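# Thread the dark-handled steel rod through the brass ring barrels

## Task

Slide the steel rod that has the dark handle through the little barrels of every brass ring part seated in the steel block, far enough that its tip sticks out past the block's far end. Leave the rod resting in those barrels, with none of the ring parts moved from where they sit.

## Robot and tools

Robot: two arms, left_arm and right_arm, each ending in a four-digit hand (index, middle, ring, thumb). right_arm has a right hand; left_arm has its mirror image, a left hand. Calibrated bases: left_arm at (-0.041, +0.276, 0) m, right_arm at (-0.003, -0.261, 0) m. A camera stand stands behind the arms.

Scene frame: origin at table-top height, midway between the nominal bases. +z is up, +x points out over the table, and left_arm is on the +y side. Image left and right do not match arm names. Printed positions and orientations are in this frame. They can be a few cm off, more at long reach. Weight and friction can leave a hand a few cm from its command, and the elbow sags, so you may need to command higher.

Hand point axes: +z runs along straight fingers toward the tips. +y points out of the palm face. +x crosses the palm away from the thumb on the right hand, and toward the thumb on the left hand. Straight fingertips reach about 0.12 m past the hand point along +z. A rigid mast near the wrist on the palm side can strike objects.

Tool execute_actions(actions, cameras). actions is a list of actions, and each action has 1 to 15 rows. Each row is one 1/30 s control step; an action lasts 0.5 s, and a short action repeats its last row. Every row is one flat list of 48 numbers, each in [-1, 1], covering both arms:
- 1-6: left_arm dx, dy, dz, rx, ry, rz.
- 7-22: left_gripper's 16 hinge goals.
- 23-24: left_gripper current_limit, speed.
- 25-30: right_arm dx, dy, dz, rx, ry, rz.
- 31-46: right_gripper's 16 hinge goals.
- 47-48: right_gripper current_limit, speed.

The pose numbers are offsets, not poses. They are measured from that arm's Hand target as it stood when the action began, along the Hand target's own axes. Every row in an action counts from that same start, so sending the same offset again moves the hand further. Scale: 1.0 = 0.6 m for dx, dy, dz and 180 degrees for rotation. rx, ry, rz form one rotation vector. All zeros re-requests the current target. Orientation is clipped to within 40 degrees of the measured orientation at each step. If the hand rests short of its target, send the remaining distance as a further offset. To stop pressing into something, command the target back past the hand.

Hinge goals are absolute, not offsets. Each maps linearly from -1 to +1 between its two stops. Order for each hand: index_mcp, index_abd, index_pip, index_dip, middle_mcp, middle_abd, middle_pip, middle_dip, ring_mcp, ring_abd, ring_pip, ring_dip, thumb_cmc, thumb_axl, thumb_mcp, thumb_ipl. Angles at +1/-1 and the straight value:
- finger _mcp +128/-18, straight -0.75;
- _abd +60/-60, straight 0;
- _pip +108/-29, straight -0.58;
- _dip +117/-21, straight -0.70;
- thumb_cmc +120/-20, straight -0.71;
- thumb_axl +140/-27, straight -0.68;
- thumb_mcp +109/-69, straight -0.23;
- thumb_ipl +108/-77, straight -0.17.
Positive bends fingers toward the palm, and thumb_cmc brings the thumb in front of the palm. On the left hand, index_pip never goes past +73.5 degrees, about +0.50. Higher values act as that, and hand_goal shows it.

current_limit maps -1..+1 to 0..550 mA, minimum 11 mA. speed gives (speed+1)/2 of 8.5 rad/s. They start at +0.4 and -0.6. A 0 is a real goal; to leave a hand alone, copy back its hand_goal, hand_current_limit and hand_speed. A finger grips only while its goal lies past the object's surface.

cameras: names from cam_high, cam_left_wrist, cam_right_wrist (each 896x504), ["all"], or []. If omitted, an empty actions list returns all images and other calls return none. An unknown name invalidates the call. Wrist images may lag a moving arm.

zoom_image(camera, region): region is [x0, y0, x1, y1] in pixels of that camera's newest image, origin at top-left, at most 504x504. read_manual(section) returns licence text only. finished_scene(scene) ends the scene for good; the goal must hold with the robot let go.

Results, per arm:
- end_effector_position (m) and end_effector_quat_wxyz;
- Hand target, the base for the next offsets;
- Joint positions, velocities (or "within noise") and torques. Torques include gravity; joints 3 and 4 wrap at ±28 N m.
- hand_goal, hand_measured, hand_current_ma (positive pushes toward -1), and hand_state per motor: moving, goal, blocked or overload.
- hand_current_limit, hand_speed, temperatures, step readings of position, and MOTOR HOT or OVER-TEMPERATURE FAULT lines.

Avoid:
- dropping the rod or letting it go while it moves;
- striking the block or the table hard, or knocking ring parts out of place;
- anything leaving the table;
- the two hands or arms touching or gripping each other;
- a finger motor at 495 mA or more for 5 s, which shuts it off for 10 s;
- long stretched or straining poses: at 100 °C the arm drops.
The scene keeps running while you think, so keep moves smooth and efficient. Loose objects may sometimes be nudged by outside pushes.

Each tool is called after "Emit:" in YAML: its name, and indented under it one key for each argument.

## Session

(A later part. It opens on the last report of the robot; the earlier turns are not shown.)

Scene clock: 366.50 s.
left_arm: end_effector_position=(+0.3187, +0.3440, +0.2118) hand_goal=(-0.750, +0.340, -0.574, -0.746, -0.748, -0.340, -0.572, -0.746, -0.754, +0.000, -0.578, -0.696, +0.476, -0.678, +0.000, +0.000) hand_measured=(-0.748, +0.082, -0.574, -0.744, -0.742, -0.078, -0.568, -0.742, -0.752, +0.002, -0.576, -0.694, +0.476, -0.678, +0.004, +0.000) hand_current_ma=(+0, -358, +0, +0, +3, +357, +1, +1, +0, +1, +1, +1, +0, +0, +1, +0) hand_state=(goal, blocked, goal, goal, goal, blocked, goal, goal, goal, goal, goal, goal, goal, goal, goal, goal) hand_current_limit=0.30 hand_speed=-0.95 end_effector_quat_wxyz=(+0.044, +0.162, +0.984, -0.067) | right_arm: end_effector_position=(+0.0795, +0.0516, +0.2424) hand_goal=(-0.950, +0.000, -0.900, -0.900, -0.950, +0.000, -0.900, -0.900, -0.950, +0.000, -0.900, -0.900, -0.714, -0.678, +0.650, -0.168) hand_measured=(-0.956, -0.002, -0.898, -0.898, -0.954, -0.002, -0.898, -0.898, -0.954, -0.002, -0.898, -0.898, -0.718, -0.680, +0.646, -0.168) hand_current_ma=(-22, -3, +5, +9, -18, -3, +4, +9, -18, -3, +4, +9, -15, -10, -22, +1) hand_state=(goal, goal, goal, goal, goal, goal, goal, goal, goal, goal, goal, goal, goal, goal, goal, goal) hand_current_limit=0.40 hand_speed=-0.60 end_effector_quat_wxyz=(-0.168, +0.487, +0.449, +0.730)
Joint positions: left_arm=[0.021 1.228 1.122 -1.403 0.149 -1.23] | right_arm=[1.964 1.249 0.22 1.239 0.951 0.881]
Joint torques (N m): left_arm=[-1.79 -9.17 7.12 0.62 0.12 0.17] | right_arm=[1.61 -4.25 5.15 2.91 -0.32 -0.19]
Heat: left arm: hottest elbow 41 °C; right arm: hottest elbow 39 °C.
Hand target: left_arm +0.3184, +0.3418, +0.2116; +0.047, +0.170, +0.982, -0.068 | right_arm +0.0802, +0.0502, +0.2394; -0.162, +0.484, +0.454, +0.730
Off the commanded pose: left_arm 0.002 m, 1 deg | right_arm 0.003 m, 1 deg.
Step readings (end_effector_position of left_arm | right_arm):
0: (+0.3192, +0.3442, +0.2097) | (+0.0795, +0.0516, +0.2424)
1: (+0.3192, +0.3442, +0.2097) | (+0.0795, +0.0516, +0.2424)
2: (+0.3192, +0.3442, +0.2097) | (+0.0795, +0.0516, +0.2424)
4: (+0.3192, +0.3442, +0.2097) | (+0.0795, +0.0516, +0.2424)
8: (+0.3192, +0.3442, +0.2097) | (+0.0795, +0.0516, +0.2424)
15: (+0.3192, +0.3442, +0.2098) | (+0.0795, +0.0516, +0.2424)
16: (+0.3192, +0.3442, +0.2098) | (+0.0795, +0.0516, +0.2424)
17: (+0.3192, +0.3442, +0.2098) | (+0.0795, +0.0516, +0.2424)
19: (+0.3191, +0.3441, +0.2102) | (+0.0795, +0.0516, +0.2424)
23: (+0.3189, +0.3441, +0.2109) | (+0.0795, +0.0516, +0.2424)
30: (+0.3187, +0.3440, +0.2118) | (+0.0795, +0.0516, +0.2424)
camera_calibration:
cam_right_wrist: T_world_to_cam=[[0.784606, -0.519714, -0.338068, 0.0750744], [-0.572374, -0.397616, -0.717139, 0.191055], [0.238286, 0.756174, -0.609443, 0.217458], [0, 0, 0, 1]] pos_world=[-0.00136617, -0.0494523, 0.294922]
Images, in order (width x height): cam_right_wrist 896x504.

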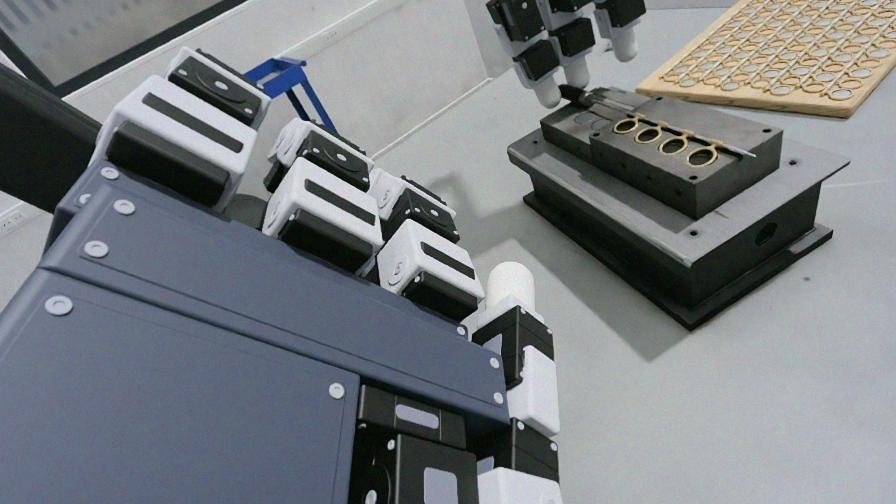

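Emit:
zoom_image:
  camera: "cam_right_wrist"
  region: [606, 100, 686, 160]

Emit:
zoom_image:
  camera: "cam_right_wrist"
  region: [676, 115, 766, 175]

Emit:
execute_actions:
  actions: []
  cameras: ["cam_high","cam_right_wrist"]

Emit:
zoom_image:
  camera: "cam_high"
  region: [512, 208, 582, 258]

Scaled by 6.300 from the camera's 896x504 image, which has a finer 1280x720 frame.

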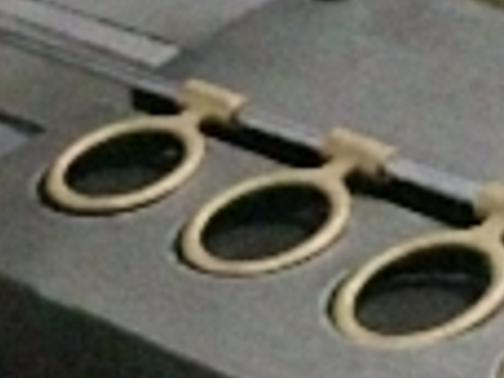

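Scaled by 5.600 from the camera's 896x504 image, which has a finer 1280x720 frame.

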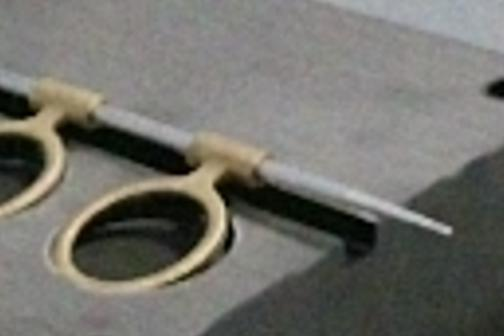

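Scene clock: 367.00 s.
left_arm: end_effector_position=(+0.3187, +0.3440, +0.2118) hand_goal=(-0.750, +0.340, -0.574, -0.746, -0.748, -0.340, -0.572, -0.746, -0.754, +0.000, -0.578, -0.696, +0.476, -0.678, +0.000, +0.000) hand_measured=(-0.748, +0.082, -0.574, -0.744, -0.742, -0.078, -0.568, -0.742, -0.752, +0.002, -0.576, -0.694, +0.476, -0.678, +0.004, +0.000) hand_current_ma=(+0, -357, +0, +0, +3, +357, +1, +1, +0, +1, +1, +1, +0, +0, +1, +0) hand_state=(goal, blocked, goal, goal, goal, blocked, goal, goal, goal, goal, goal, goal, goal, goal, goal, goal) hand_current_limit=0.30 hand_speed=-0.95 end_effector_quat_wxyz=(+0.044, +0.162, +0.984, -0.067) | right_arm: end_effector_position=(+0.0795, +0.0516, +0.2424) hand_goal=(-0.950, +0.000, -0.900, -0.900, -0.950, +0.000, -0.900, -0.900, -0.950, +0.000, -0.900, -0.900, -0.714, -0.678, +0.650, -0.168) hand_measured=(-0.956, -0.002, -0.898, -0.898, -0.954, -0.002, -0.898, -0.898, -0.954, -0.002, -0.898, -0.898, -0.718, -0.680, +0.646, -0.168) hand_current_ma=(-22, -3, +5, +9, -18, -3, +4, +9, -18, -3, +4, +9, -15, -10, -22, +1) hand_state=(goal, goal, goal, goal, goal, goal, goal, goal, goal, goal, goal, goal, goal, goal, goal, goal) hand_current_limit=0.40 hand_speed=-0.60 end_effector_quat_wxyz=(-0.168, +0.487, +0.449, +0.730)
Joint positions: left_arm=[0.021 1.228 1.122 -1.403 0.149 -1.23] | right_arm=[1.964 1.249 0.22 1.239 0.951 0.881]
Joint velocities: within noise
Joint torques (N m): left_arm=[-1.26 -9.47 7.1 0.5 0.17 0.2] | right_arm=[2.49 -4.31 5.14 3.03 -0.37 -0.16]
Motor temperatures (°C): left_arm=[27 31 41 24 28 25] | right_arm=[29 23 39 26 24 27]
Heat: left arm: hottest elbow 41 °C; right arm: hottest elbow 39 °C.
Hand target: left_arm +0.3184, +0.3418, +0.2116; +0.047, +0.170, +0.982, -0.068 | right_arm +0.0802, +0.0502, +0.2394; -0.162, +0.484, +0.454, +0.730
Off the commanded pose: left_arm 0.002 m, 1 deg | right_arm 0.003 m, 1 deg.
camera_calibration:
cam_right_wrist: T_world_to_cam=[[0.784606, -0.519714, -0.338068, 0.0750744], [-0.572374, -0.397616, -0.717139, 0.191055], [0.238286, 0.756174, -0.609443, 0.217458], [0, 0, 0, 1]] pos_world=[-0.00136617, -0.0494523, 0.294922]
Images, in order (width x height): cam_high 896x504, cam_right_wrist 896x504.

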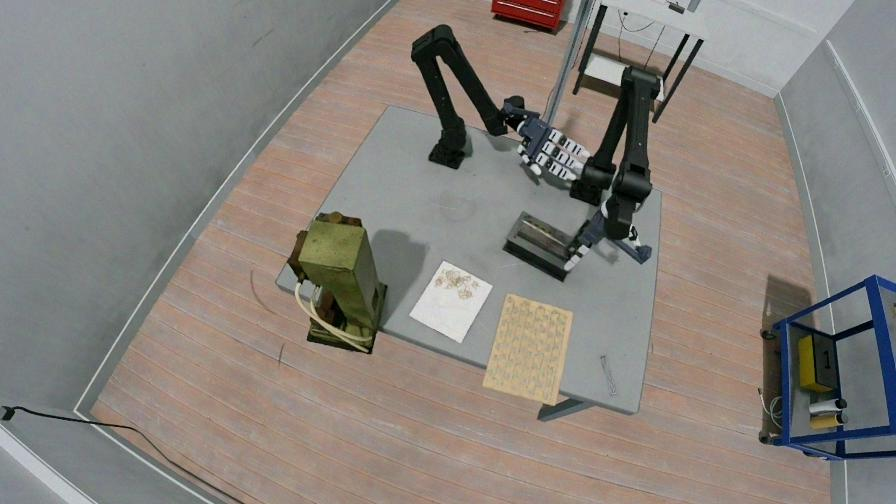

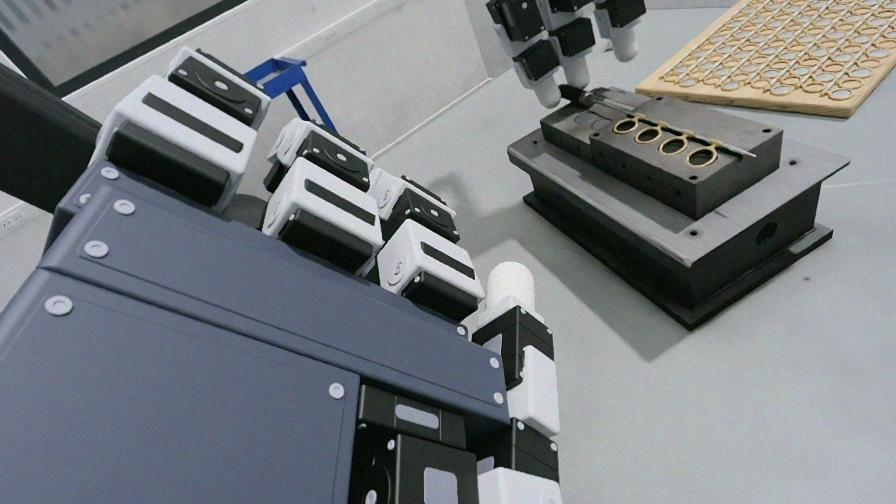

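Scaled by 7.200 from the camera's 896x504 image, which has a finer 1280x720 frame.

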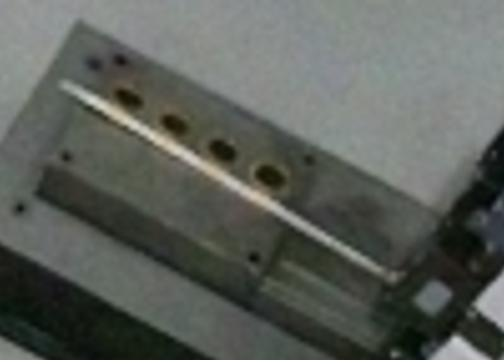

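Emit:
zoom_image:
  camera: "cam_right_wrist"
  region: [560, 80, 650, 130]

Emit:
zoom_image:
  camera: "cam_right_wrist"
  region: [700, 135, 740, 165]

Emit:
zoom_image:
  camera: "cam_right_wrist"
  region: [606, 106, 646, 136]

Scaled by 5.600 from the camera's 896x504 image, which has a finer 1280x720 frame.

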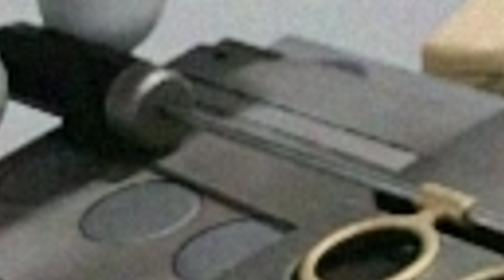

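Scaled by 12.600 from the camera's 896x504 image, which has a finer 1280x720 frame.

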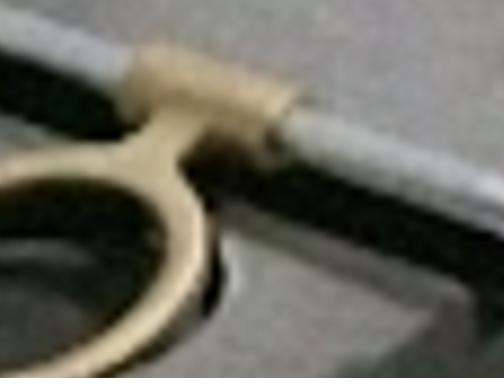

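Scaled by 12.600 from the camera's 896x504 image, which has a finer 1280x720 frame.

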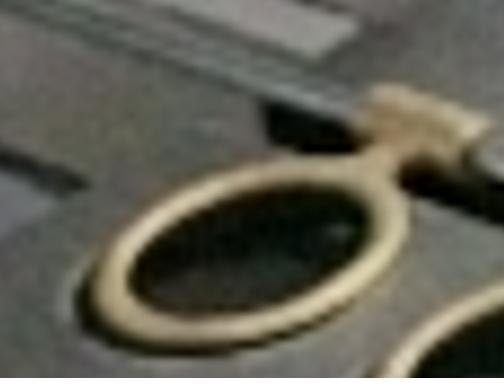

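Emit:
execute_actions:
  actions:
    - [[0.015,-0.0049,-0.0002,0.0025,0.00667,-0.01415,-0.75,0.34,-0.574,-0.746,-0.748,-0.34,-0.572,-0.746,-0.754,0,-0.578,-0.696,0.476,-0.678,0,0,0.3,-0.95,0,0,0,0,0,0,-0.95,0,-0.9,-0.9,-0.95,0,-0.9,-0.9,-0.95,0,-0.9,-0.9,-0.714,-0.678,0.65,-0.168,0.4,-0.6]]
  cameras: ["cam_right_wrist","cam_high"]

Emit:
zoom_image:
  camera: "cam_right_wrist"
  region: [560, 80, 650, 130]

Emit:
zoom_image:
  camera: "cam_right_wrist"
  region: [676, 115, 766, 175]

Emit:
zoom_image:
  camera: "cam_high"
  region: [512, 208, 582, 258]

Scene clock: 372.27 s.
left_arm: end_effector_position=(+0.3144, +0.3441, +0.2116) hand_goal=(-0.750, +0.340, -0.574, -0.746, -0.748, -0.340, -0.572, -0.746, -0.754, +0.000, -0.578, -0.696, +0.476, -0.678, +0.000, +0.000) hand_measured=(-0.748, +0.082, -0.574, -0.744, -0.742, -0.078, -0.568, -0.742, -0.752, +0.002, -0.576, -0.694, +0.476, -0.678, +0.004, +0.000) hand_current_ma=(+0, -357, +0, +0, +3, +357, +1, +1, +0, +1, +1, +1, +0, +0, +1, +0) hand_state=(goal, blocked, goal, goal, goal, blocked, goal, goal, goal, goal, goal, goal, goal, goal, goal, goal) hand_current_limit=0.30 hand_speed=-0.95 end_effector_quat_wxyz=(+0.038, +0.152, +0.985, -0.069) | right_arm: end_effector_position=(+0.0795, +0.0516, +0.2424) hand_goal=(-0.950, +0.000, -0.900, -0.900, -0.950, +0.000, -0.900, -0.900, -0.950, +0.000, -0.900, -0.900, -0.714, -0.678, +0.650, -0.168) hand_measured=(-0.956, -0.002, -0.898, -0.898, -0.954, -0.002, -0.898, -0.898, -0.954, -0.002, -0.898, -0.898, -0.718, -0.680, +0.646, -0.168) hand_current_ma=(-22, -3, +5, +9, -18, -3, +4, +9, -18, -3, +4, +9, -15, -10, -22, +1) hand_state=(goal, goal, goal, goal, goal, goal, goal, goal, goal, goal, goal, goal, goal, goal, goal, goal) hand_current_limit=0.40 hand_speed=-0.60 end_effector_quat_wxyz=(-0.168, +0.487, +0.449, +0.730)
Joint positions: left_arm=[0.021 1.228 1.122 -1.413 0.149 -1.248] | right_arm=[1.964 1.249 0.22 1.239 0.951 0.881]
Joint torques (N m): left_arm=[-1.49 -9 7.2 0.06 0.12 -0.04] | right_arm=[2.02 -3.78 5.05 2.93 -0.33 -0.17]
Heat: left arm: hottest elbow 41 °C; right arm: hottest elbow 39 °C.
Hand target: left_arm +0.3089, +0.3420, +0.2111; +0.034, +0.149, +0.986, -0.071 | right_arm +0.0802, +0.0502, +0.2394; -0.162, +0.484, +0.454, +0.730
Off the commanded pose: left_arm 0.006 m, 1 deg | right_arm 0.003 m, 1 deg.
Step readings (end_effector_position of left_arm | right_arm):
0: (+0.3187, +0.3440, +0.2118) | (+0.0795, +0.0516, +0.2424)
1: (+0.3187, +0.3440, +0.2118) | (+0.0795, +0.0516, +0.2424)
2: (+0.3187, +0.3440, +0.2118) | (+0.0795, +0.0516, +0.2424)
4: (+0.3181, +0.3440, +0.2118) | (+0.0795, +0.0516, +0.2424)
8: (+0.3159, +0.3440, +0.2116) | (+0.0795, +0.0516, +0.2424)
15: (+0.3146, +0.3441, +0.2116) | (+0.0795, +0.0516, +0.2424)
camera_calibration:
cam_right_wrist: T_world_to_cam=[[0.784606, -0.519714, -0.338068, 0.0750744], [-0.572374, -0.397616, -0.717139, 0.191055], [0.238286, 0.756174, -0.609443, 0.217458], [0, 0, 0, 1]] pos_world=[-0.00136617, -0.0494523, 0.294922]
Images, in order (width x height): cam_high 896x504, cam_right_wrist 896x504.

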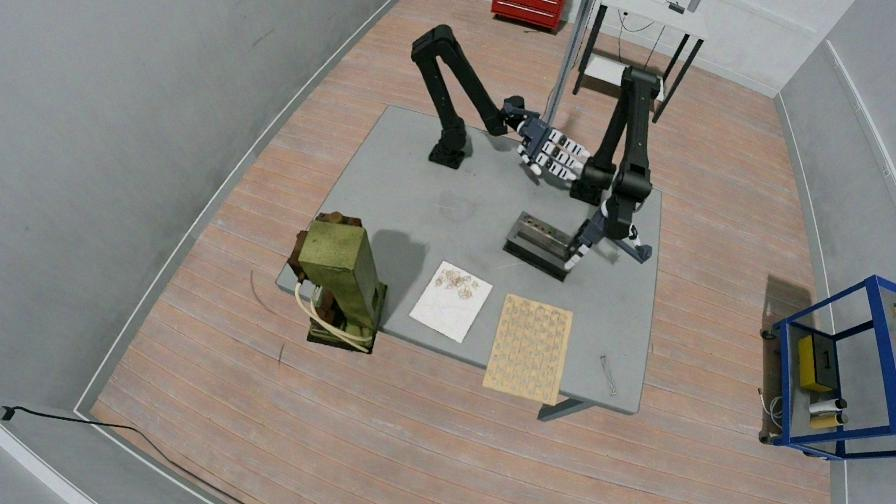

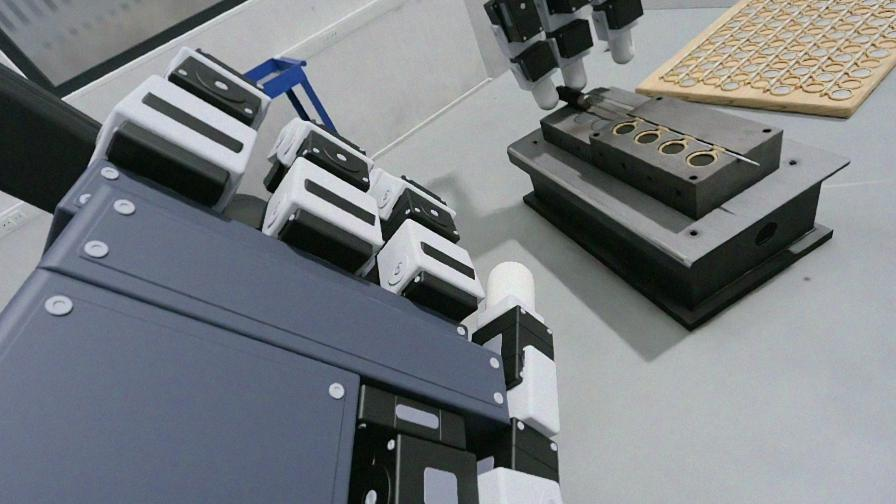

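Scaled by 5.600 from the camera's 896x504 image, which has a finer 1280x720 frame.

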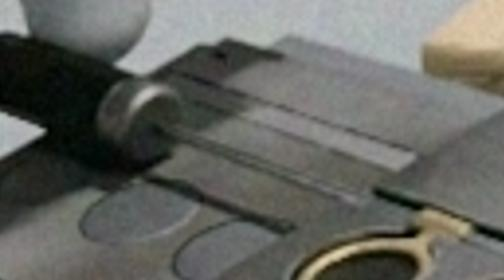

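Scaled by 5.600 from the camera's 896x504 image, which has a finer 1280x720 frame.

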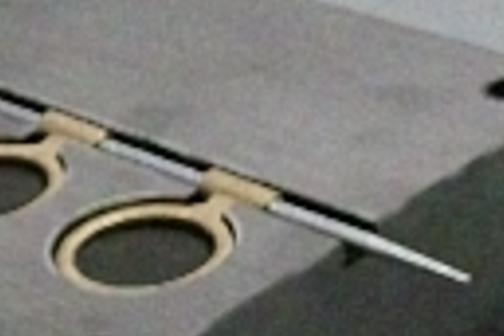

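Scaled by 7.200 from the camera's 896x504 image, which has a finer 1280x720 frame.

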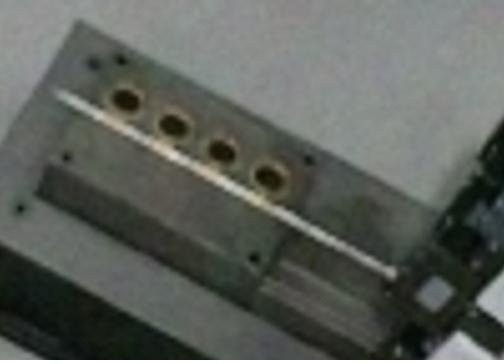

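Emit:
execute_actions:
  actions:
    - [[0,0,0,0,0,0,-0.75,0.05,-0.574,-0.746,-0.748,-0.05,-0.572,-0.746,-0.754,0.12,-0.578,-0.696,0.476,-0.678,0,0,0.3,-0.95,0,0,0,0,0,0,-0.95,0,-0.9,-0.9,-0.95,0,-0.9,-0.9,-0.95,0,-0.9,-0.9,-0.714,-0.678,0.65,-0.168,0.4,-0.6]]
    - [[0,0,0,0,0,0,-0.75,0.05,-0.574,-0.746,-0.748,-0.05,-0.572,-0.746,-0.754,0.12,-0.578,-0.696,0.476,-0.678,0,0,0.3,-0.95,0,0,0,0,0,0,-0.95,0,-0.9,-0.9,-0.95,0,-0.9,-0.9,-0.95,0,-0.9,-0.9,-0.714,-0.678,0.65,-0.168,0.4,-0.6]]
    - [[0,0,0,0,0,0,-0.75,0.05,-0.574,-0.746,-0.748,-0.05,-0.572,-0.746,-0.754,0.12,-0.578,-0.696,0.476,-0.678,0,0,0.3,-0.95,0,0,0,0,0,0,-0.95,0,-0.9,-0.9,-0.95,0,-0.9,-0.9,-0.95,0,-0.9,-0.9,-0.714,-0.678,0.65,-0.168,0.4,-0.6]]
  cameras: ["cam_right_wrist","cam_left_wrist"]

Emit:
zoom_image:
  camera: "cam_right_wrist"
  region: [520, 60, 660, 140]

Emit:
zoom_image:
  camera: "cam_right_wrist"
  region: [676, 115, 766, 175]

Scene clock: 375.10 s.
left_arm: end_effector_position=(+0.3143, +0.3440, +0.2117) hand_goal=(-0.750, +0.050, -0.574, -0.746, -0.748, -0.050, -0.572, -0.746, -0.754, +0.120, -0.578, -0.696, +0.476, -0.678, +0.000, +0.000) hand_measured=(-0.748, +0.052, -0.574, -0.744, -0.742, -0.054, -0.568, -0.742, -0.752, +0.116, -0.576, -0.694, +0.476, -0.678, +0.004, +0.000) hand_current_ma=(+0, +1, +0, +0, +3, -1, +1, +1, +0, -1, +1, +1, +0, +0, +1, +0) hand_state=(goal, goal, goal, goal, goal, goal, goal, goal, goal, goal, goal, goal, goal, goal, goal, goal) hand_current_limit=0.30 hand_speed=-0.95 end_effector_quat_wxyz=(+0.038, +0.152, +0.985, -0.069) | right_arm: end_effector_position=(+0.0795, +0.0516, +0.2424) hand_goal=(-0.950, +0.000, -0.900, -0.900, -0.950, +0.000, -0.900, -0.900, -0.950, +0.000, -0.900, -0.900, -0.714, -0.678, +0.650, -0.168) hand_measured=(-0.956, -0.002, -0.898, -0.898, -0.954, -0.002, -0.898, -0.898, -0.954, -0.002, -0.898, -0.898, -0.718, -0.680, +0.646, -0.168) hand_current_ma=(-22, -3, +5, +9, -18, -3, +4, +9, -18, -3, +4, +9, -15, -10, -22, +1) hand_state=(goal, goal, goal, goal, goal, goal, goal, goal, goal, goal, goal, goal, goal, goal, goal, goal) hand_current_limit=0.40 hand_speed=-0.60 end_effector_quat_wxyz=(-0.168, +0.487, +0.449, +0.730)
Joint positions: left_arm=[0.021 1.228 1.122 -1.413 0.149 -1.249] | right_arm=[1.964 1.249 0.22 1.239 0.951 0.881]
Joint torques (N m): left_arm=[-1.67 -8.76 7.09 0.12 0.12 -0.04] | right_arm=[2.49 -4.19 5.11 2.82 -0.29 -0.2]
Heat: left arm: hottest elbow 41 °C; right arm: hottest elbow 39 °C.
Hand target: left_arm +0.3089, +0.3420, +0.2111; +0.034, +0.149, +0.986, -0.071 | right_arm +0.0802, +0.0502, +0.2394; -0.162, +0.484, +0.454, +0.730
Off the commanded pose: left_arm 0.006 m, 1 deg | right_arm 0.003 m, 1 deg.
Step readings (end_effector_position of left_arm | right_arm):
0: (+0.3143, +0.3441, +0.2116) | (+0.0795, +0.0516, +0.2424)
1: (+0.3143, +0.3441, +0.2116) | (+0.0795, +0.0516, +0.2424)
2: (+0.3143, +0.3441, +0.2116) | (+0.0795, +0.0516, +0.2424)
4: (+0.3143, +0.3441, +0.2116) | (+0.0795, +0.0516, +0.2424)
8: (+0.3143, +0.3441, +0.2116) | (+0.0795, +0.0516, +0.2424)
15: (+0.3143, +0.3441, +0.2116) | (+0.0795, +0.0516, +0.2424)
16: (+0.3143, +0.3441, +0.2116) | (+0.0795, +0.0516, +0.2424)
17: (+0.3143, +0.3441, +0.2116) | (+0.0795, +0.0516, +0.2424)
19: (+0.3143, +0.3441, +0.2116) | (+0.0795, +0.0516, +0.2424)
23: (+0.3143, +0.3441, +0.2116) | (+0.0795, +0.0516, +0.2424)
30: (+0.3143, +0.3440, +0.2117) | (+0.0795, +0.0516, +0.2424)
31: (+0.3143, +0.3440, +0.2117) | (+0.0795, +0.0516, +0.2424)
32: (+0.3143, +0.3440, +0.2117) | (+0.0795, +0.0516, +0.2424)
34: (+0.3143, +0.3440, +0.2117) | (+0.0795, +0.0516, +0.2424)
38: (+0.3143, +0.3440, +0.2117) | (+0.0795, +0.0516, +0.2424)
45: (+0.3143, +0.3440, +0.2117) | (+0.0795, +0.0516, +0.2424)
camera_calibration:
cam_left_wrist: T_world_to_cam=[[0.565291, -0.819089, 0.0976722, 0.0575822], [-0.580755, -0.311099, 0.752291, 0.0786496], [-0.585807, -0.481987, -0.651551, 0.61287], [0, 0, 0, 1]] pos_world=[0.372149, 0.367028, 0.334524]
cam_right_wrist: T_world_to_cam=[[0.784606, -0.519714, -0.338068, 0.0750744], [-0.572374, -0.397616, -0.717139, 0.191055], [0.238286, 0.756174, -0.609443, 0.217458], [0, 0, 0, 1]] pos_world=[-0.00136617, -0.0494523, 0.294922]
Images, in order (width x height): cam_left_wrist 896x504, cam_right_wrist 896x504.

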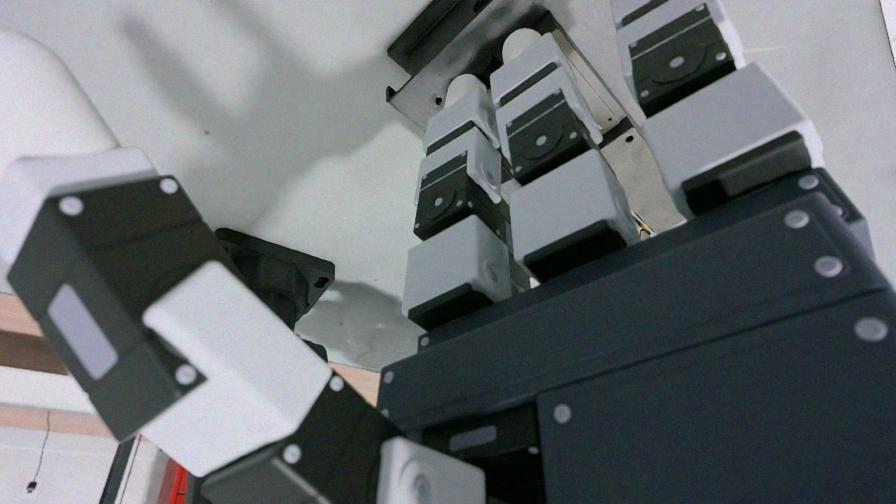

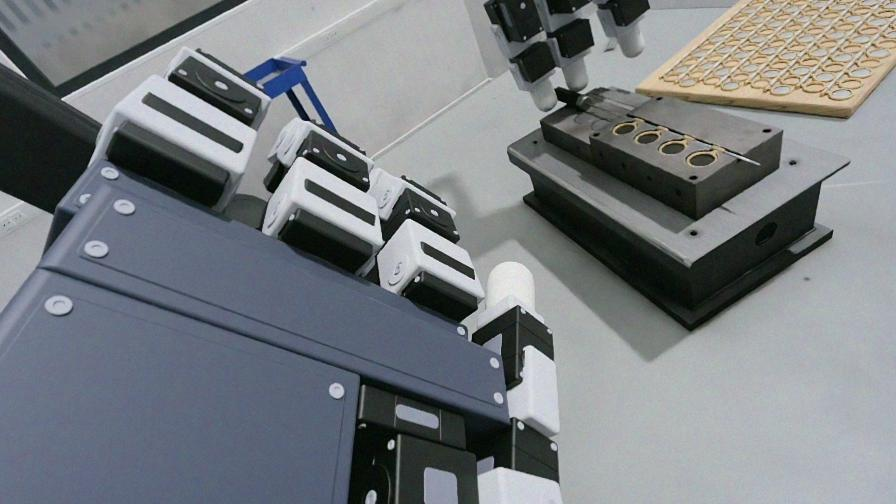

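Scaled by 3.600 from the camera's 896x504 image, which has a finer 1280x720 frame.

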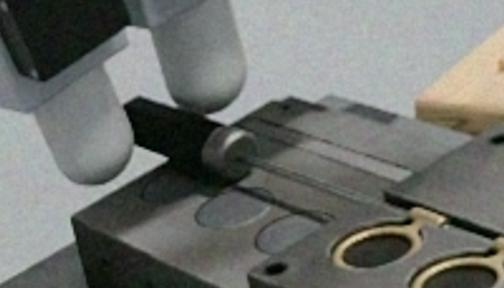

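Scaled by 5.600 from the camera's 896x504 image, which has a finer 1280x720 frame.

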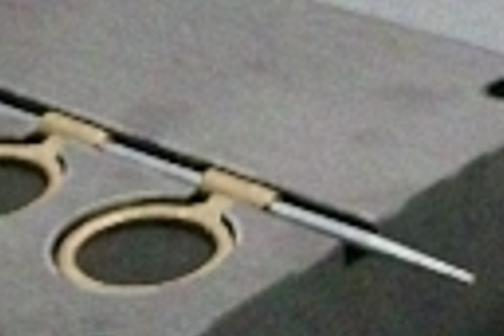

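Emit:
execute_actions:
  actions:
    - [[0,0,0,0,0,0,-0.75,-0.13,-0.574,-0.746,-0.748,0.13,-0.572,-0.746,-0.754,0.14,-0.578,-0.696,0.476,-0.678,0,0,0.3,-0.95,0,0,0,0,0,0,-0.95,0,-0.9,-0.9,-0.95,0,-0.9,-0.9,-0.95,0,-0.9,-0.9,-0.714,-0.678,0.65,-0.168,0.4,-0.6]]
    - [[0,0,0,0,0,0,-0.75,-0.13,-0.574,-0.746,-0.748,0.13,-0.572,-0.746,-0.754,0.14,-0.578,-0.696,0.476,-0.678,0,0,0.3,-0.95,0,0,0,0,0,0,-0.95,0,-0.9,-0.9,-0.95,0,-0.9,-0.9,-0.95,0,-0.9,-0.9,-0.714,-0.678,0.65,-0.168,0.4,-0.6]]
  cameras: ["cam_right_wrist","cam_left_wrist"]

Emit:
zoom_image:
  camera: "cam_right_wrist"
  region: [520, 60, 660, 140]

Emit:
zoom_image:
  camera: "cam_right_wrist"
  region: [606, 100, 776, 180]

Scene clock: 377.07 s.
left_arm: end_effector_position=(+0.3143, +0.3440, +0.2117) hand_goal=(-0.750, -0.130, -0.574, -0.746, -0.748, +0.130, -0.572, -0.746, -0.754, +0.140, -0.578, -0.696, +0.476, -0.678, +0.000, +0.000) hand_measured=(-0.748, -0.126, -0.574, -0.744, -0.742, +0.124, -0.568, -0.742, -0.752, +0.136, -0.576, -0.694, +0.476, -0.678, +0.004, +0.000) hand_current_ma=(+0, +1, +0, +0, +3, -2, +1, +1, +0, -1, +1, +1, +0, +0, +1, +0) hand_state=(goal, goal, goal, goal, goal, goal, goal, goal, goal, goal, goal, goal, goal, goal, goal, goal) hand_current_limit=0.30 hand_speed=-0.95 end_effector_quat_wxyz=(+0.038, +0.152, +0.985, -0.069) | right_arm: end_effector_position=(+0.0795, +0.0516, +0.2424) hand_goal=(-0.950, +0.000, -0.900, -0.900, -0.950, +0.000, -0.900, -0.900, -0.950, +0.000, -0.900, -0.900, -0.714, -0.678, +0.650, -0.168) hand_measured=(-0.956, -0.002, -0.898, -0.898, -0.954, -0.002, -0.898, -0.898, -0.954, -0.002, -0.898, -0.898, -0.718, -0.680, +0.646, -0.168) hand_current_ma=(-22, -3, +5, +9, -18, -3, +4, +9, -18, -3, +4, +9, -15, -10, -22, +1) hand_state=(goal, goal, goal, goal, goal, goal, goal, goal, goal, goal, goal, goal, goal, goal, goal, goal) hand_current_limit=0.40 hand_speed=-0.60 end_effector_quat_wxyz=(-0.168, +0.487, +0.449, +0.730)
Joint positions: left_arm=[0.021 1.228 1.122 -1.413 0.149 -1.249] | right_arm=[1.964 1.249 0.22 1.239 0.951 0.881]
Joint torques (N m): left_arm=[-1.38 -9.35 7.21 0.06 0.11 0] | right_arm=[2.32 -4.25 5.15 3.07 -0.32 -0.24]
Heat: left arm: hottest elbow 41 °C; right arm: hottest elbow 39 °C.
Hand target: left_arm +0.3089, +0.3420, +0.2111; +0.034, +0.149, +0.986, -0.071 | right_arm +0.0802, +0.0502, +0.2394; -0.162, +0.484, +0.454, +0.730
Off the commanded pose: left_arm 0.006 m, 1 deg | right_arm 0.003 m, 1 deg.
Step readings (end_effector_position of left_arm | right_arm):
0: (+0.3143, +0.3440, +0.2117) | (+0.0795, +0.0516, +0.2424)
1: (+0.3143, +0.3440, +0.2117) | (+0.0795, +0.0516, +0.2424)
2: (+0.3143, +0.3440, +0.2117) | (+0.0795, +0.0516, +0.2424)
4: (+0.3143, +0.3440, +0.2117) | (+0.0795, +0.0516, +0.2424)
8: (+0.3143, +0.3440, +0.2117) | (+0.0795, +0.0516, +0.2424)
15: (+0.3143, +0.3440, +0.2117) | (+0.0795, +0.0516, +0.2424)
16: (+0.3143, +0.3440, +0.2117) | (+0.0795, +0.0516, +0.2424)
17: (+0.3143, +0.3440, +0.2117) | (+0.0795, +0.0516, +0.2424)
19: (+0.3143, +0.3440, +0.2117) | (+0.0795, +0.0516, +0.2424)
23: (+0.3143, +0.3440, +0.2117) | (+0.0795, +0.0516, +0.2424)
30: (+0.3143, +0.3440, +0.2117) | (+0.0795, +0.0516, +0.2424)
camera_calibration:
cam_left_wrist: T_world_to_cam=[[0.565291, -0.819089, 0.0976722, 0.0575822], [-0.580755, -0.311099, 0.752291, 0.0786496], [-0.585807, -0.481987, -0.651551, 0.61287], [0, 0, 0, 1]] pos_world=[0.372149, 0.367028, 0.334524]
cam_right_wrist: T_world_to_cam=[[0.784606, -0.519714, -0.338068, 0.0750744], [-0.572374, -0.397616, -0.717139, 0.191055], [0.238286, 0.756174, -0.609443, 0.217458], [0, 0, 0, 1]] pos_world=[-0.00136617, -0.0494523, 0.294922]
Images, in order (width x height): cam_left_wrist 896x504, cam_right_wrist 896x504.

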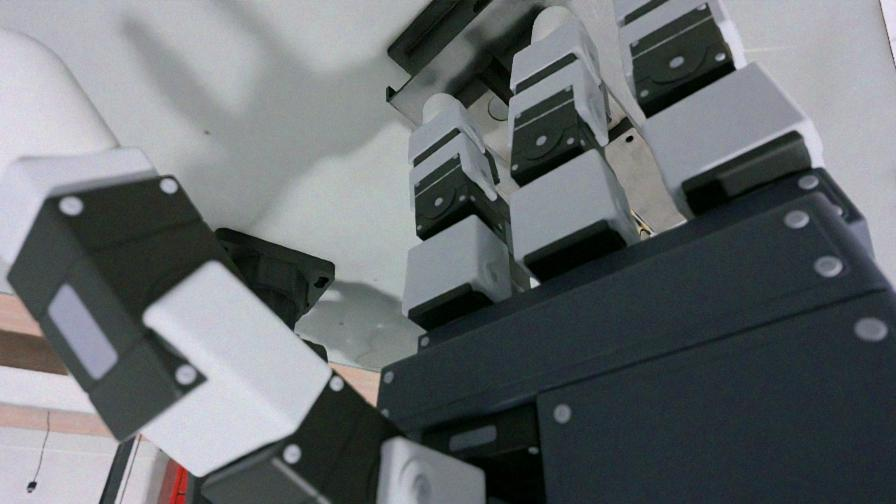

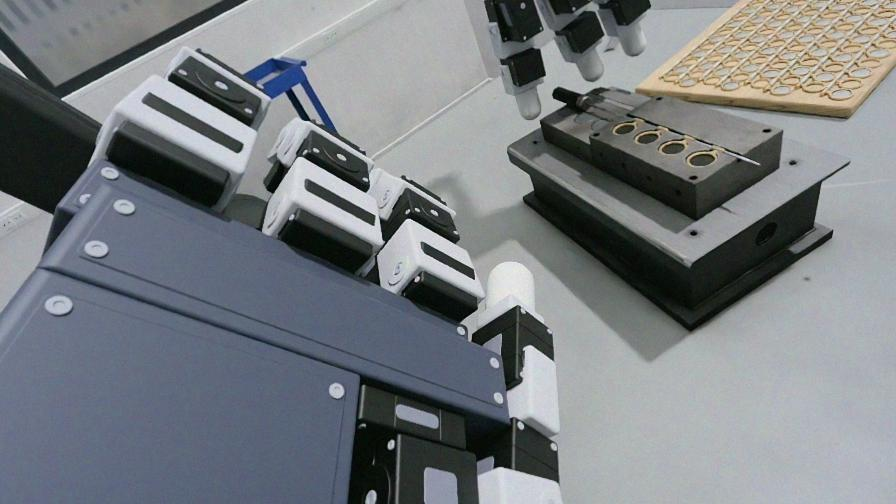

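Scaled by 3.600 from the camera's 896x504 image, which has a finer 1280x720 frame.

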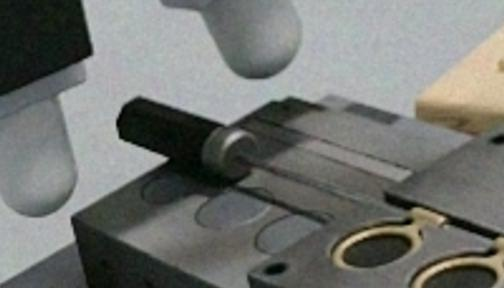

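Scaled by 2.965 from the camera's 896x504 image, which has a finer 1280x720 frame.

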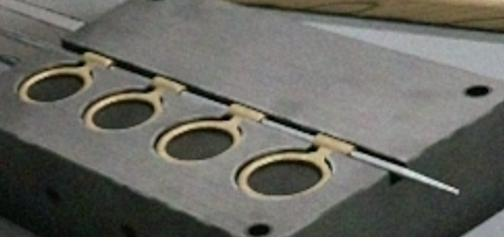

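Emit:
execute_actions:
  actions:
    - [[0.002,-0.0038,-0.02,-0.00307,-0.0093,0.0015,-0.75,-0.13,-0.574,-0.746,-0.748,0.13,-0.572,-0.746,-0.754,0.14,-0.578,-0.696,0.476,-0.678,0,0,0.3,-0.95,0,0,0,0,0,0,-0.95,0,-0.9,-0.9,-0.95,0,-0.9,-0.9,-0.95,0,-0.9,-0.9,-0.714,-0.678,0.65,-0.168,0.4,-0.6]]
    - [[0.002,-0.0038,-0.02,-0.00307,-0.0093,0.0015,-0.75,-0.13,-0.574,-0.746,-0.748,0.13,-0.572,-0.746,-0.754,0.14,-0.578,-0.696,0.476,-0.678,0,0,0.3,-0.95,0,0,0,0,0,0,-0.95,0,-0.9,-0.9,-0.95,0,-0.9,-0.9,-0.95,0,-0.9,-0.9,-0.714,-0.678,0.65,-0.168,0.4,-0.6]]
  cameras: ["cam_right_wrist"]

Emit:
zoom_image:
  camera: "cam_right_wrist"
  region: [520, 60, 660, 140]

Scene clock: 407.53 s.
left_arm: end_effector_position=(+0.3058, +0.3438, +0.2328) hand_goal=(-0.750, -0.130, -0.574, -0.746, -0.748, +0.130, -0.572, -0.746, -0.754, +0.140, -0.578, -0.696, +0.476, -0.678, +0.000, +0.000) hand_measured=(-0.748, -0.126, -0.574, -0.744, -0.742, +0.124, -0.568, -0.742, -0.752, +0.136, -0.576, -0.694, +0.476, -0.678, +0.004, +0.000) hand_current_ma=(+0, +1, +0, +0, +3, -2, +1, +1, +0, -1, +1, +1, +0, +0, +1, +0) hand_state=(goal, goal, goal, goal, goal, goal, goal, goal, goal, goal, goal, goal, goal, goal, goal, goal) hand_current_limit=0.30 hand_speed=-0.95 end_effector_quat_wxyz=(+0.065, +0.154, +0.984, -0.064) | right_arm: end_effector_position=(+0.0795, +0.0516, +0.2424) hand_goal=(-0.950, +0.000, -0.900, -0.900, -0.950, +0.000, -0.900, -0.900, -0.950, +0.000, -0.900, -0.900, -0.714, -0.678, +0.650, -0.168) hand_measured=(-0.956, -0.002, -0.898, -0.898, -0.954, -0.002, -0.898, -0.898, -0.954, -0.002, -0.898, -0.898, -0.718, -0.680, +0.646, -0.168) hand_current_ma=(-22, -3, +5, +9, -18, -3, +4, +9, -18, -3, +4, +9, -15, -10, -22, +1) hand_state=(goal, goal, goal, goal, goal, goal, goal, goal, goal, goal, goal, goal, goal, goal, goal, goal) hand_current_limit=0.40 hand_speed=-0.60 end_effector_quat_wxyz=(-0.168, +0.487, +0.449, +0.730)
Joint positions: left_arm=[0.021 1.163 1.122 -1.423 0.149 -1.249] | right_arm=[1.964 1.249 0.22 1.239 0.951 0.881]
Joint torques (N m): left_arm=[-1.08 -8.23 8.08 0.25 0.1 -0.01] | right_arm=[1.79 -4.07 5.29 2.91 -0.34 -0.18]
Heat: left arm: hottest elbow 41 °C; right arm: hottest elbow 39 °C.
Hand target: left_arm +0.3038, +0.3419, +0.2350; +0.065, +0.151, +0.984, -0.065 | right_arm +0.0802, +0.0502, +0.2394; -0.162, +0.484, +0.454, +0.730
Off the commanded pose: left_arm 0.003 m, 0 deg | right_arm 0.003 m, 1 deg.
Step readings (end_effector_position of left_arm | right_arm):
0: (+0.3143, +0.3440, +0.2117) | (+0.0795, +0.0516, +0.2424)
1: (+0.3143, +0.3440, +0.2117) | (+0.0795, +0.0516, +0.2424)
2: (+0.3142, +0.3440, +0.2120) | (+0.0795, +0.0516, +0.2424)
4: (+0.3133, +0.3440, +0.2137) | (+0.0795, +0.0516, +0.2424)
8: (+0.3111, +0.3439, +0.2199) | (+0.0795, +0.0516, +0.2424)
15: (+0.3099, +0.3439, +0.2230) | (+0.0795, +0.0516, +0.2424)
16: (+0.3099, +0.3439, +0.2230) | (+0.0795, +0.0516, +0.2424)
17: (+0.3098, +0.3439, +0.2233) | (+0.0795, +0.0516, +0.2424)
19: (+0.3091, +0.3439, +0.2245) | (+0.0795, +0.0516, +0.2424)
23: (+0.3071, +0.3439, +0.2297) | (+0.0795, +0.0516, +0.2424)
30: (+0.3058, +0.3438, +0.2328) | (+0.0795, +0.0516, +0.2424)
camera_calibration:
cam_right_wrist: T_world_to_cam=[[0.784606, -0.519714, -0.338068, 0.0750744], [-0.572374, -0.397616, -0.717139, 0.191055], [0.238286, 0.756174, -0.609443, 0.217458], [0, 0, 0, 1]] pos_world=[-0.00136617, -0.0494523, 0.294922]
Images, in order (width x height): cam_right_wrist 896x504.

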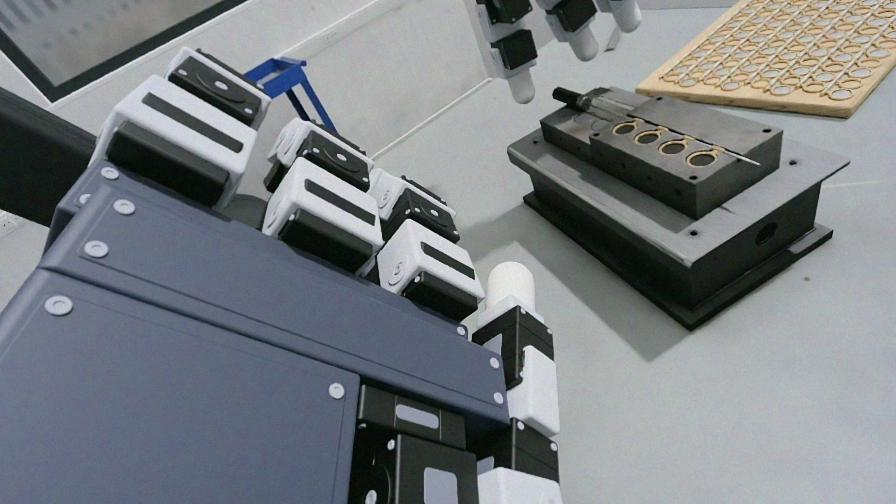

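Scaled by 3.600 from the camera's 896x504 image, which has a finer 1280x720 frame.

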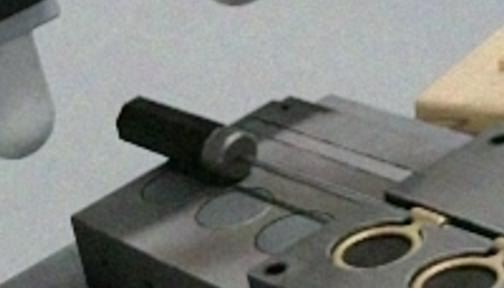

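Emit:
execute_actions:
  actions:
    - [[0.002,-0.0038,-0.02,-0.00307,-0.0093,0.0015,-0.75,-0.13,-0.574,-0.746,-0.748,0.13,-0.572,-0.746,-0.754,0.14,-0.578,-0.696,0.476,-0.678,0,0,0.3,-0.95,0,0,0,0,0,0,-0.95,0,-0.9,-0.9,-0.95,0,-0.9,-0.9,-0.95,0,-0.9,-0.9,-0.714,-0.678,0.65,-0.168,0.4,-0.6]]
    - [[0.003,-0.0056,-0.03,-0.0046,-0.014,0.00225,-0.75,-0.13,-0.574,-0.746,-0.748,0.13,-0.572,-0.746,-0.754,0.14,-0.578,-0.696,0.476,-0.678,0,0,0.3,-0.95,0,0,0,0,0,0,-0.95,0,-0.9,-0.9,-0.95,0,-0.9,-0.9,-0.95,0,-0.9,-0.9,-0.714,-0.678,0.65,-0.168,0.4,-0.6]]
  cameras: ["all"]

Emit:
zoom_image:
  camera: "cam_right_wrist"
  region: [606, 100, 776, 180]

Emit:
zoom_image:
  camera: "cam_right_wrist"
  region: [606, 105, 696, 155]

Emit:
zoom_image:
  camera: "cam_right_wrist"
  region: [676, 125, 766, 175]

Emit:
zoom_image:
  camera: "cam_high"
  region: [512, 208, 582, 258]

Scene clock: 409.47 s.
left_arm: end_effector_position=(+0.2939, +0.3436, +0.2577) hand_goal=(-0.750, -0.130, -0.574, -0.746, -0.748, +0.130, -0.572, -0.746, -0.754, +0.140, -0.578, -0.696, +0.476, -0.678, +0.000, +0.000) hand_measured=(-0.748, -0.128, -0.574, -0.744, -0.742, +0.124, -0.568, -0.742, -0.752, +0.136, -0.576, -0.694, +0.476, -0.678, +0.004, +0.000) hand_current_ma=(+0, +1, +0, +0, +3, -2, +1, +1, +0, -1, +1, +1, +0, +0, +1, +0) hand_state=(goal, goal, goal, goal, goal, goal, goal, goal, goal, goal, goal, goal, goal, goal, goal, goal) hand_current_limit=0.30 hand_speed=-0.95 end_effector_quat_wxyz=(+0.098, +0.156, +0.981, -0.058) | right_arm: end_effector_position=(+0.0795, +0.0516, +0.2424) hand_goal=(-0.950, +0.000, -0.900, -0.900, -0.950, +0.000, -0.900, -0.900, -0.950, +0.000, -0.900, -0.900, -0.714, -0.678, +0.650, -0.168) hand_measured=(-0.956, -0.002, -0.898, -0.898, -0.954, -0.002, -0.898, -0.898, -0.954, -0.002, -0.898, -0.898, -0.718, -0.680, +0.646, -0.168) hand_current_ma=(-22, -3, +5, +9, -18, -3, +4, +9, -18, -3, +4, +9, -15, -10, -22, +1) hand_state=(goal, goal, goal, goal, goal, goal, goal, goal, goal, goal, goal, goal, goal, goal, goal, goal) hand_current_limit=0.40 hand_speed=-0.60 end_effector_quat_wxyz=(-0.168, +0.487, +0.449, +0.730)
Joint positions: left_arm=[0.021 1.084 1.122 -1.434 0.149 -1.249] | right_arm=[1.964 1.249 0.22 1.239 0.951 0.881]
Joint torques (N m): left_arm=[-1.2 -6.53 9.2 0.38 0.08 -0.04] | right_arm=[2.14 -3.49 5.03 2.92 -0.38 -0.2]
Heat: left arm: hottest elbow 41 °C; right arm: hottest elbow 39 °C.
Hand target: left_arm +0.2954, +0.3419, +0.2645; +0.103, +0.153, +0.981, -0.059 | right_arm +0.0802, +0.0502, +0.2394; -0.162, +0.484, +0.454, +0.730
Off the commanded pose: left_arm 0.007 m, 1 deg | right_arm 0.003 m, 1 deg.
Step readings (end_effector_position of left_arm | right_arm):
0: (+0.3058, +0.3438, +0.2328) | (+0.0795, +0.0516, +0.2424)
1: (+0.3058, +0.3438, +0.2328) | (+0.0795, +0.0516, +0.2424)
2: (+0.3057, +0.3438, +0.2329) | (+0.0795, +0.0516, +0.2424)
4: (+0.3049, +0.3438, +0.2342) | (+0.0795, +0.0516, +0.2424)
8: (+0.3027, +0.3438, +0.2395) | (+0.0795, +0.0516, +0.2424)
15: (+0.3014, +0.3437, +0.2425) | (+0.0795, +0.0516, +0.2424)
16: (+0.3013, +0.3437, +0.2427) | (+0.0795, +0.0516, +0.2424)
17: (+0.3012, +0.3437, +0.2429) | (+0.0795, +0.0516, +0.2424)
19: (+0.3001, +0.3437, +0.2451) | (+0.0795, +0.0516, +0.2424)
23: (+0.2962, +0.3436, +0.2532) | (+0.0795, +0.0516, +0.2424)
30: (+0.2939, +0.3436, +0.2577) | (+0.0795, +0.0516, +0.2424)
camera_calibration:
cam_left_wrist: T_world_to_cam=[[0.549566, -0.819186, 0.164048, 0.0518371], [-0.66807, -0.313001, 0.675065, 0.0782548], [-0.501657, -0.480588, -0.719288, 0.622909], [0, 0, 0, 1]] pos_world=[0.336278, 0.366321, 0.38672]
cam_right_wrist: T_world_to_cam=[[0.784606, -0.519714, -0.338068, 0.0750744], [-0.572374, -0.397616, -0.717139, 0.191055], [0.238286, 0.756174, -0.609443, 0.217458], [0, 0, 0, 1]] pos_world=[-0.00136617, -0.0494523, 0.294922]

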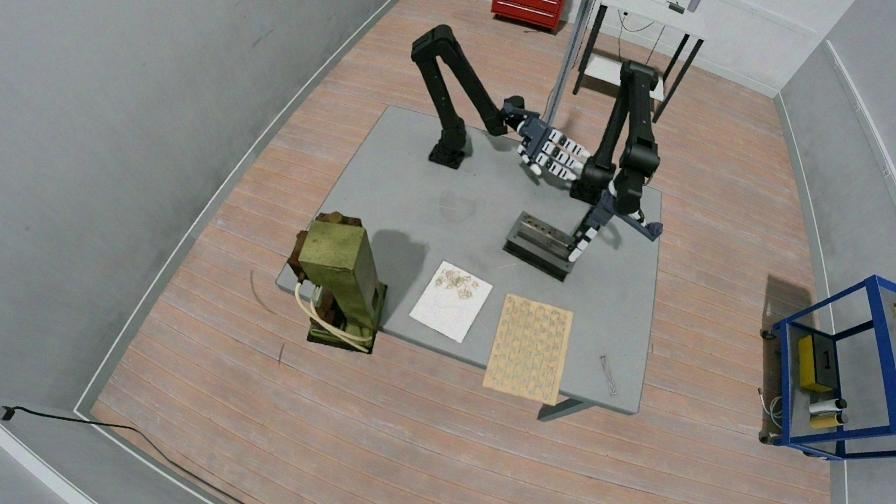

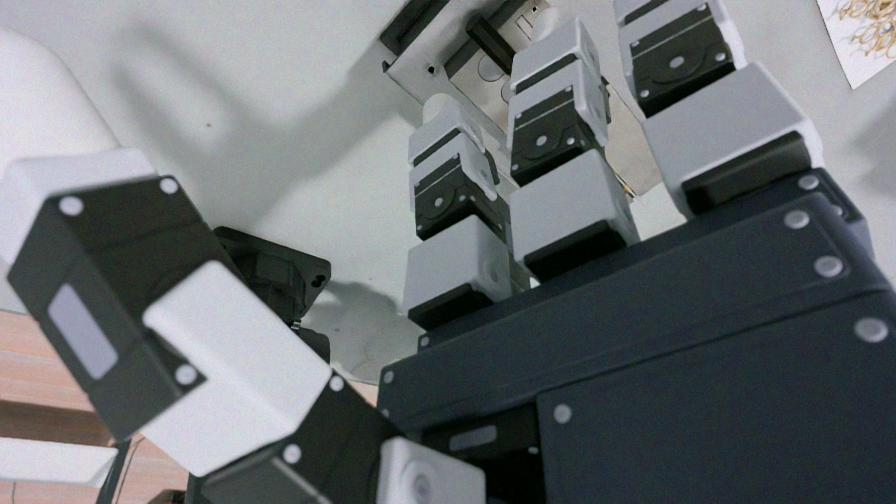

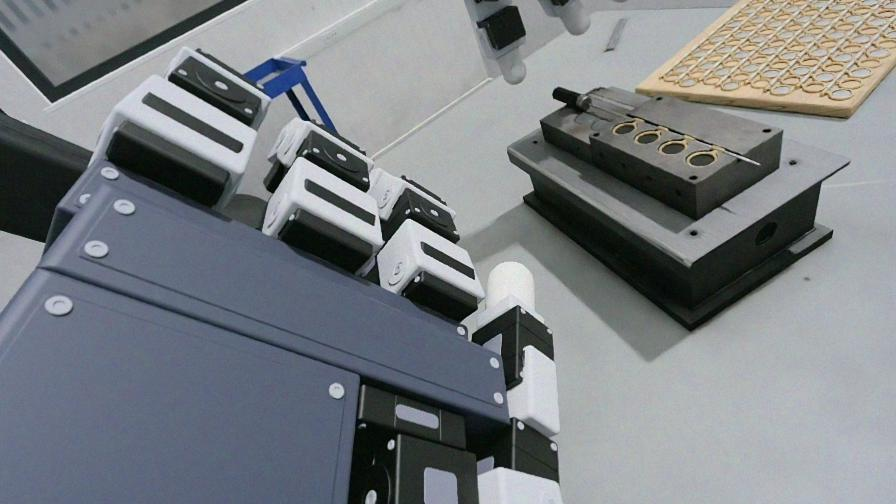

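Scaled by 2.965 from the camera's 896x504 image, which has a finer 1280x720 frame.

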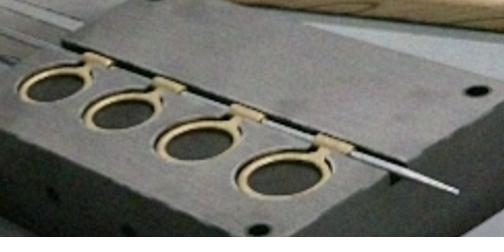

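Scaled by 5.600 from the camera's 896x504 image, which has a finer 1280x720 frame.

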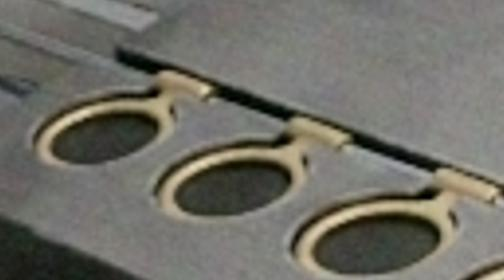

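Scaled by 5.600 from the camera's 896x504 image, which has a finer 1280x720 frame.

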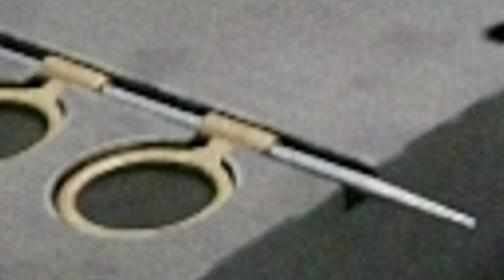

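Scaled by 7.200 from the camera's 896x504 image, which has a finer 1280x720 frame.

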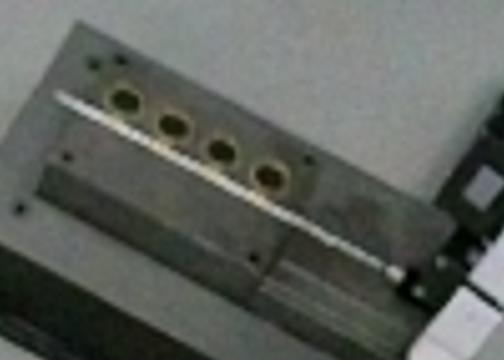

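Emit:
finished_scene:
  scene: 2

The scene is finished: the task was done.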